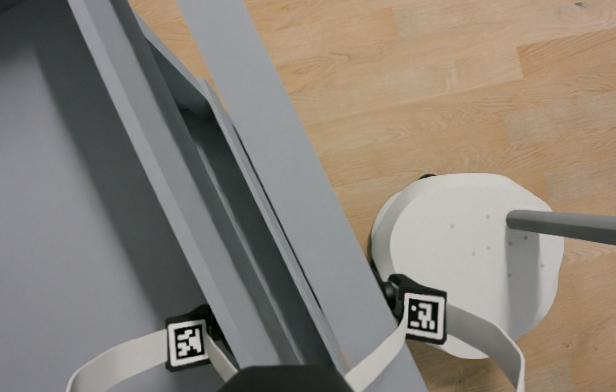

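Request:
move(
  blocking=false,
  r1={"joints":{"gripper_m":0.14}},
)

Request:
wait(
  seconds=2.5,
)

Request:
move(
  blocking=false,
  r1={"joints":{"lift_m":1.05}},
)

Request:
wait(
  seconds=2,
)

Request:
move(
  blocking=false,
  r1={"base":{"translate_m":-0.03,"strafe_m":-0.1}},
)

Request:
wait(
  seconds=2,
)

Request:
move(
  blocking=false,
  r1={"base":{"rotate_rad":0.42}},
)

Request:
wait(
  seconds=2,
  cameras=["r1_head_camera","r1_wrist_camera"],
)

Scene clock: 505.37 s.
move: r1 moving
r1.base_odometry: x=-4.003 y=-0.715 heading=+0.494
r1.turned_by_wheels: +0.000
r1.turned_by_imu: +0.000
r1.base_tilt: forward=-1.6 right=+1.3
r1.lidar_m: 0.27 0.26 1.93 1.69 1.69 1.99 3.34 3.31 3.49 3.04 3.01 0.43
r1.base_status: not commanded
r1.joint_positions: lift_m=+0.910 arm_m=+0.215 wrist_yaw_rad=+0.001 wrist_pitch_rad=+1.576 wrist_roll_rad=+1.565 gripper_m=+0.012
r1.joint_status: gripper_m moving
r1.measured_speeds: translate_m=+0.000 strafe_m=+0.000 rotate_rad=+0.000 lift_m=+0.002 arm_m=+0.000 wrist_yaw_rad=+0.000 wrist_pitch_rad=+0.000 wrist_roll_rad=+0.000
r1.motor_effort: lift_m=+15(15) arm_m=+4(4) wheel_0=+8(9) wheel_1=+4(4) wheel_2=-1(1)
r1.servo_current: wrist_yaw_rad=39(59) wrist_pitch_rad=46(52) wrist_roll_rad=46(65) gripper_m=65(72)
r1.hand_pose: x=+0.3845 y=-0.0874 z=+0.8002 quat_wxyz=(+0.500, +0.497, +0.503, -0.500) (m; r1's base frame)
r1.wrist_depth_mm: 229 206 - 1025 1042 1042 1042 / 229 212 484 1025 1025 1025 1042 / 229 231 242 - 1025 1042 1025 / 230 230 212 - 891 831 1025 / 229 230 195 - 798 820 809 / 230 230 187 484 179 820 1042 / 230 165 177 211 138 1008 1025
r2: as last shown
r2.turned_by_imu: +0.000
r2.base_tilt: forward=-0.6 right=+0.0
r2.lidar_m: 0.52 0.39 1.57 1.77 4.78 2.11 1.36 1.23 1.25 1.13 1.03 0.96
r2.motor_effort: lift_m=+19(19) arm_m=-8(8) wheel_0=+0(1) wheel_1=-8(8) wheel_2=+10(11)
r2.servo_current: wrist_yaw_rad=52(52) wrist_pitch_rad=39(46) wrist_roll_rad=46(59) gripper_m=78(78)
r2.contact_limits: translate_m 0.8
r2.wrist_depth_mm: - - 253 171 236 228 222 / - - 255 171 236 229 224 / - - - 167 237 230 225 / - - 1499 169 238 232 225 / - - 257 170 241 232 227 / - - 181 171 181 234 229 / - 1863 - - 242 232 231
pictures: none

Scene clock: 507.23 s.
earlier move: r1 done
r1.base_odometry: x=-4.003 y=-0.715 heading=+0.493
r1.turned_by_wheels: +0.000
r1.turned_by_imu: +0.000
r1.base_tilt: forward=-1.6 right=+1.2
r1.lidar_m: 0.27 0.27 1.93 1.70 1.68 1.98 3.33 3.33 3.52 3.05 3.02 0.41
r1.base_status: not commanded
r1.joint_positions: lift_m=+0.911 arm_m=+0.215 wrist_yaw_rad=+0.001 wrist_pitch_rad=+1.576 wrist_roll_rad=+1.565 gripper_m=+0.140
r1.joint_status: all done
r1.measured_speeds: all 0
r1.motor_effort: lift_m=+10(15) arm_m=+4(4) wheel_0=+7(9) wheel_1=+2(4) wheel_2=-1(1)
r1.servo_current: wrist_yaw_rad=46(65) wrist_pitch_rad=46(59) wrist_roll_rad=46(65) gripper_m=39(98)
r1.hand_pose: x=+0.3845 y=-0.0874 z=+0.8005 quat_wxyz=(+0.500, +0.497, +0.503, -0.500) (m; r1's base frame)
r1.wrist_depth_mm: 230 230 - 1008 1008 1025 1042 / 231 209 - 1025 1025 1025 1008 / 231 200 - 1025 1008 1025 1042 / 232 231 208 - 1008 809 1025 / 231 232 191 - 809 820 831 / 230 230 187 - 190 809 1025 / 231 181 189 131 - 1042 1042
r2.base_odometry: x=-1.846 y=-0.302 heading=+2.982
r2.turned_by_wheels: +0.000
r2.turned_by_imu: +0.000
r2.base_tilt: forward=-0.6 right=+0.0
r2.lidar_m: 0.52 0.38 1.59 1.75 4.77 2.14 1.36 1.21 1.24 1.15 1.03 0.97
r2.base_status: not commanded
r2.joint_positions: lift_m=+0.870 arm_m=+0.000 wrist_yaw_rad=+0.975 wrist_pitch_rad=+0.001 wrist_roll_rad=+0.000 gripper_m=-0.024
r2.joint_status: not commanded
r2.measured_speeds: all 0
r2.motor_effort: lift_m=+19(19) arm_m=-8(8) wheel_0=+0(1) wheel_1=-8(9) wheel_2=+11(11)
r2.servo_current: wrist_yaw_rad=46(65) wrist_pitch_rad=39(46) wrist_roll_rad=52(59) gripper_m=72(78)
r2.contact_limits: translate_m 0.8
r2.hand_pose: x=+0.4053 y=+0.1897 z=+1.0478 quat_wxyz=(+0.883, +0.000, +0.000, +0.469) (m; r2's base frame)
r2.wrist_depth_mm: - - 253 171 236 229 223 / - - 254 171 236 229 224 / - - - 168 237 230 224 / - - 1537 168 239 231 225 / - - 258 170 240 233 226 / - - 181 171 181 233 228 / - 1756 - - 242 232 229
wait: 1.87 of 2.5 s (r1 has come to rest)
pictures: none

Scene clock: 507.73 s.
move: r1 moving
r1.base_odometry: x=-4.003 y=-0.715 heading=+0.493
r1.turned_by_wheels: +0.000
r1.turned_by_imu: +0.000
r1.base_tilt: forward=-1.6 right=+1.3
r1.lidar_m: 0.28 0.25 1.95 1.67 1.70 2.00 3.33 3.35 3.54 3.05 3.04 0.39
r1.base_status: not commanded
r1.joint_positions: lift_m=+0.948 arm_m=+0.215 wrist_yaw_rad=+0.001 wrist_pitch_rad=+1.572 wrist_roll_rad=+1.568 gripper_m=+0.140
r1.joint_status: lift_m moving
r1.measured_speeds: translate_m=+0.000 strafe_m=+0.000 rotate_rad=+0.000 lift_m=+0.146 arm_m=+0.000 wrist_yaw_rad=+0.000 wrist_pitch_rad=+0.000 wrist_roll_rad=+0.000
r1.motor_effort: lift_m=+24(25) arm_m=+4(4) wheel_0=+4(7) wheel_1=+2(3) wheel_2=-1(1)
r1.servo_current: wrist_yaw_rad=39(65) wrist_pitch_rad=39(52) wrist_roll_rad=46(65) gripper_m=39(46)
r1.hand_pose: x=+0.3856 y=-0.0874 z=+0.8374 quat_wxyz=(+0.501, +0.499, +0.501, -0.499) (m; r1's base frame)
r1.wrist_depth_mm: 260 243 - 1042 1078 1042 1042 / 260 236 - 1060 1042 1078 1042 / 259 259 - 1042 1060 1060 1060 / 258 260 228 - 1060 842 1025 / 259 260 223 - 854 842 854 / 259 197 213 191 192 196 1060 / 259 260 260 143 - 1042 1042
r2: as last shown
r2.lidar_m: 0.52 0.39 1.58 1.75 4.75 2.13 1.37 1.23 1.25 1.13 1.03 0.99
r2.motor_effort: lift_m=+19(19) arm_m=-8(8) wheel_0=+0(1) wheel_1=-8(8) wheel_2=+10(11)
r2.servo_current: wrist_yaw_rad=46(59) wrist_pitch_rad=39(52) wrist_roll_rad=46(65) gripper_m=72(78)
r2.contact_limits: translate_m 0.8
r2.wrist_depth_mm: - - 253 172 236 228 223 / - - 254 171 236 229 224 / - - - 167 237 230 225 / - - 1537 169 240 232 224 / - - 258 170 241 232 227 / - - 181 171 181 233 229 / - 1921 - - 242 233 230
pictures: none

Scene clock: 508.90 s.
earlier move: r1 done
r1.base_odometry: x=-4.003 y=-0.715 heading=+0.493
r1.turned_by_wheels: +0.000
r1.turned_by_imu: +0.000
r1.base_tilt: forward=-1.6 right=+1.3
r1.lidar_m: 0.27 0.26 1.96 1.69 1.68 1.97 3.35 3.33 3.51 3.04 3.04 0.35
r1.base_status: not commanded
r1.joint_positions: lift_m=+1.050 arm_m=+0.215 wrist_yaw_rad=+0.001 wrist_pitch_rad=+1.572 wrist_roll_rad=+1.568 gripper_m=+0.140
r1.joint_status: all done
r1.measured_speeds: all 0
r1.motor_effort: lift_m=+24(27) arm_m=+4(4) wheel_0=+3(7) wheel_1=+2(3) wheel_2=-1(1)
r1.servo_current: wrist_yaw_rad=72(72) wrist_pitch_rad=46(52) wrist_roll_rad=46(72) gripper_m=39(52)
r1.hand_pose: x=+0.3856 y=-0.0874 z=+0.9394 quat_wxyz=(+0.501, +0.499, +0.501, -0.499) (m; r1's base frame)
r1.wrist_depth_mm: 1182 1160 1160 1160 1160 1138 1160 / - 366 1138 1138 1160 1160 1160 / 366 366 370 1182 1160 1160 1138 / 366 366 366 1160 1138 946 1160 / 364 366 368 - 946 960 1160 / 359 210 366 345 210 196 1160 / 342 364 366 144 1160 1160 1160
r2.base_odometry: x=-1.846 y=-0.302 heading=+2.982
r2.turned_by_wheels: +0.000
r2.turned_by_imu: +0.000
r2.base_tilt: forward=-0.6 right=+0.1
r2.lidar_m: 0.53 0.38 1.58 1.75 4.78 2.13 1.36 1.22 1.26 1.17 1.03 0.99
r2.base_status: not commanded
r2.joint_positions: lift_m=+0.870 arm_m=+0.000 wrist_yaw_rad=+0.975 wrist_pitch_rad=+0.001 wrist_roll_rad=+0.000 gripper_m=-0.024
r2.joint_status: not commanded
r2.measured_speeds: all 0
r2.motor_effort: lift_m=+19(19) arm_m=-8(8) wheel_0=+0(1) wheel_1=-8(9) wheel_2=+10(11)
r2.servo_current: wrist_yaw_rad=46(59) wrist_pitch_rad=46(52) wrist_roll_rad=39(65) gripper_m=65(78)
r2.contact_limits: translate_m 0.8
r2.hand_pose: x=+0.4053 y=+0.1897 z=+1.0478 quat_wxyz=(+0.883, +0.000, +0.000, +0.469) (m; r2's base frame)
r2.wrist_depth_mm: - - 254 171 236 228 222 / - - 254 171 237 229 224 / - - - 168 237 230 225 / - - 1537 168 239 233 225 / - - 258 170 240 233 226 / - - 181 171 181 233 229 / - 1863 - - 241 233 229
wait: 1.17 of 2 s (r1 has come to rest)
pictures: none

Scene clock: 509.40 s.
move: r1 moving
r1.base_odometry: x=-3.996 y=-0.746 heading=+0.493
r1.turned_by_wheels: +0.000
r1.turned_by_imu: +0.000
r1.base_tilt: forward=-1.6 right=+1.3
r1.lidar_m: 0.29 0.28 1.99 1.71 1.72 2.01 3.30 3.32 3.45 3.02 3.01 0.40
r1.base_status: translate_m moving; strafe_m moving
r1.joint_positions: lift_m=+1.050 arm_m=+0.215 wrist_yaw_rad=+0.001 wrist_pitch_rad=+1.572 wrist_roll_rad=+1.568 gripper_m=+0.140
r1.joint_status: not commanded
r1.measured_speeds: translate_m=-0.036 strafe_m=-0.120 rotate_rad=-0.007 lift_m=+0.000 arm_m=+0.000 wrist_yaw_rad=+0.000 wrist_pitch_rad=+0.000 wrist_roll_rad=+0.000
r1.motor_effort: lift_m=+24(24) arm_m=+4(4) wheel_0=+8(10) wheel_1=-9(10) wheel_2=+4(5)
r1.servo_current: wrist_yaw_rad=46(59) wrist_pitch_rad=39(52) wrist_roll_rad=52(52) gripper_m=46(52)
r1.hand_pose: x=+0.3856 y=-0.0874 z=+0.9394 quat_wxyz=(+0.501, +0.499, +0.501, -0.499) (m; r1's base frame)
r1.wrist_depth_mm: 1138 1138 1160 1160 1138 1160 1182 / 1160 - 1138 1160 1160 1160 1160 / 364 366 377 1138 1138 1160 1160 / 366 364 345 1138 1182 931 1182 / 364 366 364 1160 946 960 1160 / 366 209 366 297 931 195 1118 / 366 364 366 136 1138 1160 1182
r2: as last shown
r2.base_tilt: forward=-0.6 right=+0.0
r2.lidar_m: 0.53 0.38 1.57 1.74 4.78 2.11 1.34 1.23 1.26 1.14 1.01 1.01
r2.motor_effort: lift_m=+19(19) arm_m=-8(8) wheel_0=+0(0) wheel_1=-8(9) wheel_2=+10(11)
r2.servo_current: wrist_yaw_rad=59(59) wrist_pitch_rad=39(46) wrist_roll_rad=59(59) gripper_m=78(78)
r2.contact_limits: translate_m 0.8
r2.wrist_depth_mm: - - 253 171 236 228 222 / - - 254 171 236 229 224 / - - - 168 237 230 224 / - - 1464 168 239 232 225 / - - 257 170 240 233 227 / - - 181 170 181 234 229 / - 1863 - - 242 232 230
pictures: none

Scene clock: 510.47 s.
earlier move: r1 done
r1.base_odometry: x=-3.982 y=-0.817 heading=+0.493
r1.turned_by_wheels: +0.000
r1.turned_by_imu: +0.000
r1.base_tilt: forward=-1.6 right=+1.3
r1.lidar_m: 0.34 0.32 2.06 1.78 1.78 2.05 3.29 3.30 3.38 2.96 2.94 0.43
r1.base_status: done
r1.joint_positions: lift_m=+1.050 arm_m=+0.215 wrist_yaw_rad=+0.001 wrist_pitch_rad=+1.572 wrist_roll_rad=+1.568 gripper_m=+0.140
r1.joint_status: not commanded
r1.measured_speeds: all 0
r1.motor_effort: lift_m=+24(24) arm_m=+4(4) wheel_0=+1(10) wheel_1=-1(11) wheel_2=+3(5)
r1.servo_current: wrist_yaw_rad=46(59) wrist_pitch_rad=46(52) wrist_roll_rad=52(65) gripper_m=39(52)
r1.hand_pose: x=+0.3856 y=-0.0874 z=+0.9394 quat_wxyz=(+0.501, +0.499, +0.501, -0.499) (m; r1's base frame)
r1.wrist_depth_mm: 1160 1160 1138 1138 1160 1160 1182 / 1160 1160 1138 1138 1160 1160 1160 / 1118 1138 1138 1160 1160 1182 1138 / 364 364 1138 1160 1160 931 1160 / 366 366 320 1160 931 946 1160 / 368 211 183 1138 960 196 1160 / 364 366 366 144 1160 1160 1138
r2.base_odometry: x=-1.846 y=-0.302 heading=+2.982
r2.turned_by_wheels: +0.000
r2.turned_by_imu: +0.000
r2.base_tilt: forward=-0.6 right=+0.0
r2.lidar_m: 0.53 0.37 1.59 1.75 4.77 2.09 1.36 1.22 1.23 1.13 1.03 0.95
r2.base_status: not commanded
r2.joint_positions: lift_m=+0.870 arm_m=+0.000 wrist_yaw_rad=+0.975 wrist_pitch_rad=+0.001 wrist_roll_rad=+0.000 gripper_m=-0.024
r2.joint_status: not commanded
r2.measured_speeds: all 0
r2.motor_effort: lift_m=+19(19) arm_m=-8(8) wheel_0=+0(1) wheel_1=-8(9) wheel_2=+10(11)
r2.servo_current: wrist_yaw_rad=52(59) wrist_pitch_rad=39(52) wrist_roll_rad=52(59) gripper_m=78(78)
r2.contact_limits: translate_m 0.8
r2.hand_pose: x=+0.4053 y=+0.1897 z=+1.0478 quat_wxyz=(+0.883, +0.000, +0.000, +0.469) (m; r2's base frame)
r2.wrist_depth_mm: - - 253 172 236 229 222 / - - 255 171 236 229 224 / - - - 168 237 230 225 / - - 1499 169 239 231 226 / - - 256 170 240 233 227 / - - 180 171 181 233 228 / - 1808 - - 242 233 229
wait: 1.07 of 2 s (r1 has come to rest)
pictures: none

Scene clock: 510.97 s.
move: r1 moving
r1.base_odometry: x=-3.982 y=-0.817 heading=+0.676
r1.turned_by_wheels: +0.183
r1.turned_by_imu: +0.183
r1.base_tilt: forward=-1.6 right=+1.3
r1.lidar_m: 0.32 0.35 1.90 1.78 1.81 2.34 3.31 3.36 3.15 2.94 2.04 0.40
r1.base_status: rotate_rad moving
r1.joint_positions: lift_m=+1.050 arm_m=+0.215 wrist_yaw_rad=+0.001 wrist_pitch_rad=+1.572 wrist_roll_rad=+1.568 gripper_m=+0.140
r1.joint_status: not commanded
r1.measured_speeds: translate_m=+0.000 strafe_m=+0.000 rotate_rad=+0.706 lift_m=+0.000 arm_m=+0.000 wrist_yaw_rad=+0.000 wrist_pitch_rad=+0.000 wrist_roll_rad=+0.000
r1.motor_effort: lift_m=+24(24) arm_m=+4(4) wheel_0=-6(7) wheel_1=-6(7) wheel_2=-7(7)
r1.servo_current: wrist_yaw_rad=52(65) wrist_pitch_rad=39(52) wrist_roll_rad=59(59) gripper_m=39(52)
r1.hand_pose: x=+0.3856 y=-0.0874 z=+0.9394 quat_wxyz=(+0.501, +0.499, +0.501, -0.499) (m; r1's base frame)
r1.wrist_depth_mm: 1160 1138 1138 1160 1160 1160 1138 / - 366 433 1160 1160 1138 1138 / 366 366 349 1160 1160 1160 1182 / 366 366 355 1138 1160 960 1160 / 366 366 364 1118 946 931 1160 / 366 211 353 1138 946 195 1160 / 366 366 366 143 1138 1160 1182
r2: as last shown
r2.base_tilt: forward=-0.6 right=+0.1
r2.lidar_m: 0.50 0.38 1.57 1.74 4.79 2.13 1.39 1.21 1.25 1.16 1.02 1.01
r2.servo_current: wrist_yaw_rad=46(59) wrist_pitch_rad=39(46) wrist_roll_rad=46(52) gripper_m=72(78)
r2.contact_limits: translate_m 0.8
r2.wrist_depth_mm: - - 252 171 236 227 222 / - - 254 171 236 229 222 / - - - 168 237 231 224 / - - 1537 169 239 232 226 / - - 256 170 240 233 227 / - - 181 171 181 233 229 / - 1808 - - 242 232 229
pictures: none

Scene clock: 511.83 s.
earlier move: r1 done
r1.base_odometry: x=-3.982 y=-0.817 heading=+0.913
r1.turned_by_wheels: +0.237
r1.turned_by_imu: +0.238
r1.base_tilt: forward=-1.6 right=+1.3
r1.lidar_m: 0.32 2.20 1.80 1.77 1.98 3.15 3.26 3.64 2.97 2.95 0.51 0.36
r1.base_status: done
r1.joint_positions: lift_m=+1.050 arm_m=+0.215 wrist_yaw_rad=+0.001 wrist_pitch_rad=+1.572 wrist_roll_rad=+1.568 gripper_m=+0.140
r1.joint_status: not commanded
r1.measured_speeds: all 0
r1.motor_effort: lift_m=+24(24) arm_m=+4(4) wheel_0=-2(7) wheel_1=-2(7) wheel_2=-2(7)
r1.servo_current: wrist_yaw_rad=39(65) wrist_pitch_rad=46(52) wrist_roll_rad=52(59) gripper_m=39(52)
r1.hand_pose: x=+0.3856 y=-0.0874 z=+0.9394 quat_wxyz=(+0.501, +0.499, +0.501, -0.499) (m; r1's base frame)
r1.wrist_depth_mm: 366 366 366 1160 1160 1182 1160 / 351 364 368 699 1160 1138 1160 / 364 364 366 615 1160 1138 1160 / 364 366 366 1138 1008 946 1160 / 364 364 364 946 946 931 1138 / 366 210 364 1182 946 195 1160 / 366 366 366 136 1160 1160 1138
r2.base_odometry: x=-1.846 y=-0.302 heading=+2.982
r2.turned_by_wheels: +0.000
r2.turned_by_imu: +0.000
r2.base_tilt: forward=-0.6 right=+0.0
r2.lidar_m: 0.51 0.40 1.58 1.79 4.79 2.12 1.36 1.21 1.24 1.15 1.02 1.00
r2.base_status: not commanded
r2.joint_positions: lift_m=+0.870 arm_m=+0.000 wrist_yaw_rad=+0.975 wrist_pitch_rad=+0.001 wrist_roll_rad=+0.000 gripper_m=-0.024
r2.joint_status: not commanded
r2.measured_speeds: all 0
r2.motor_effort: lift_m=+19(19) arm_m=-8(8) wheel_0=+0(1) wheel_1=-8(9) wheel_2=+10(11)
r2.servo_current: wrist_yaw_rad=46(59) wrist_pitch_rad=39(46) wrist_roll_rad=46(59) gripper_m=72(78)
r2.contact_limits: translate_m 0.8
r2.hand_pose: x=+0.4053 y=+0.1897 z=+1.0478 quat_wxyz=(+0.883, +0.000, +0.000, +0.469) (m; r2's base frame)
r2.wrist_depth_mm: - - 253 172 236 229 223 / - - 254 172 236 229 223 / - - - 168 237 230 224 / - - 1537 168 239 232 226 / - - 258 170 241 234 228 / - - 181 171 181 232 228 / - 1756 - - 243 232 229
wait: 0.87 of 2 s (r1 has come to rest)
pictures: r1_head_camera, r1_wrist_camera
Images, in order (width x height): r1_head_camera 420x560, r1_wrist_camera 616x392.

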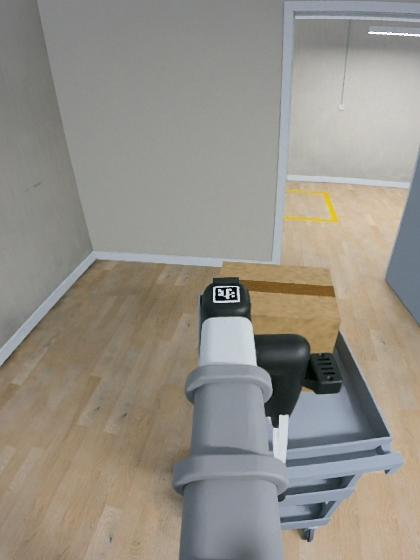

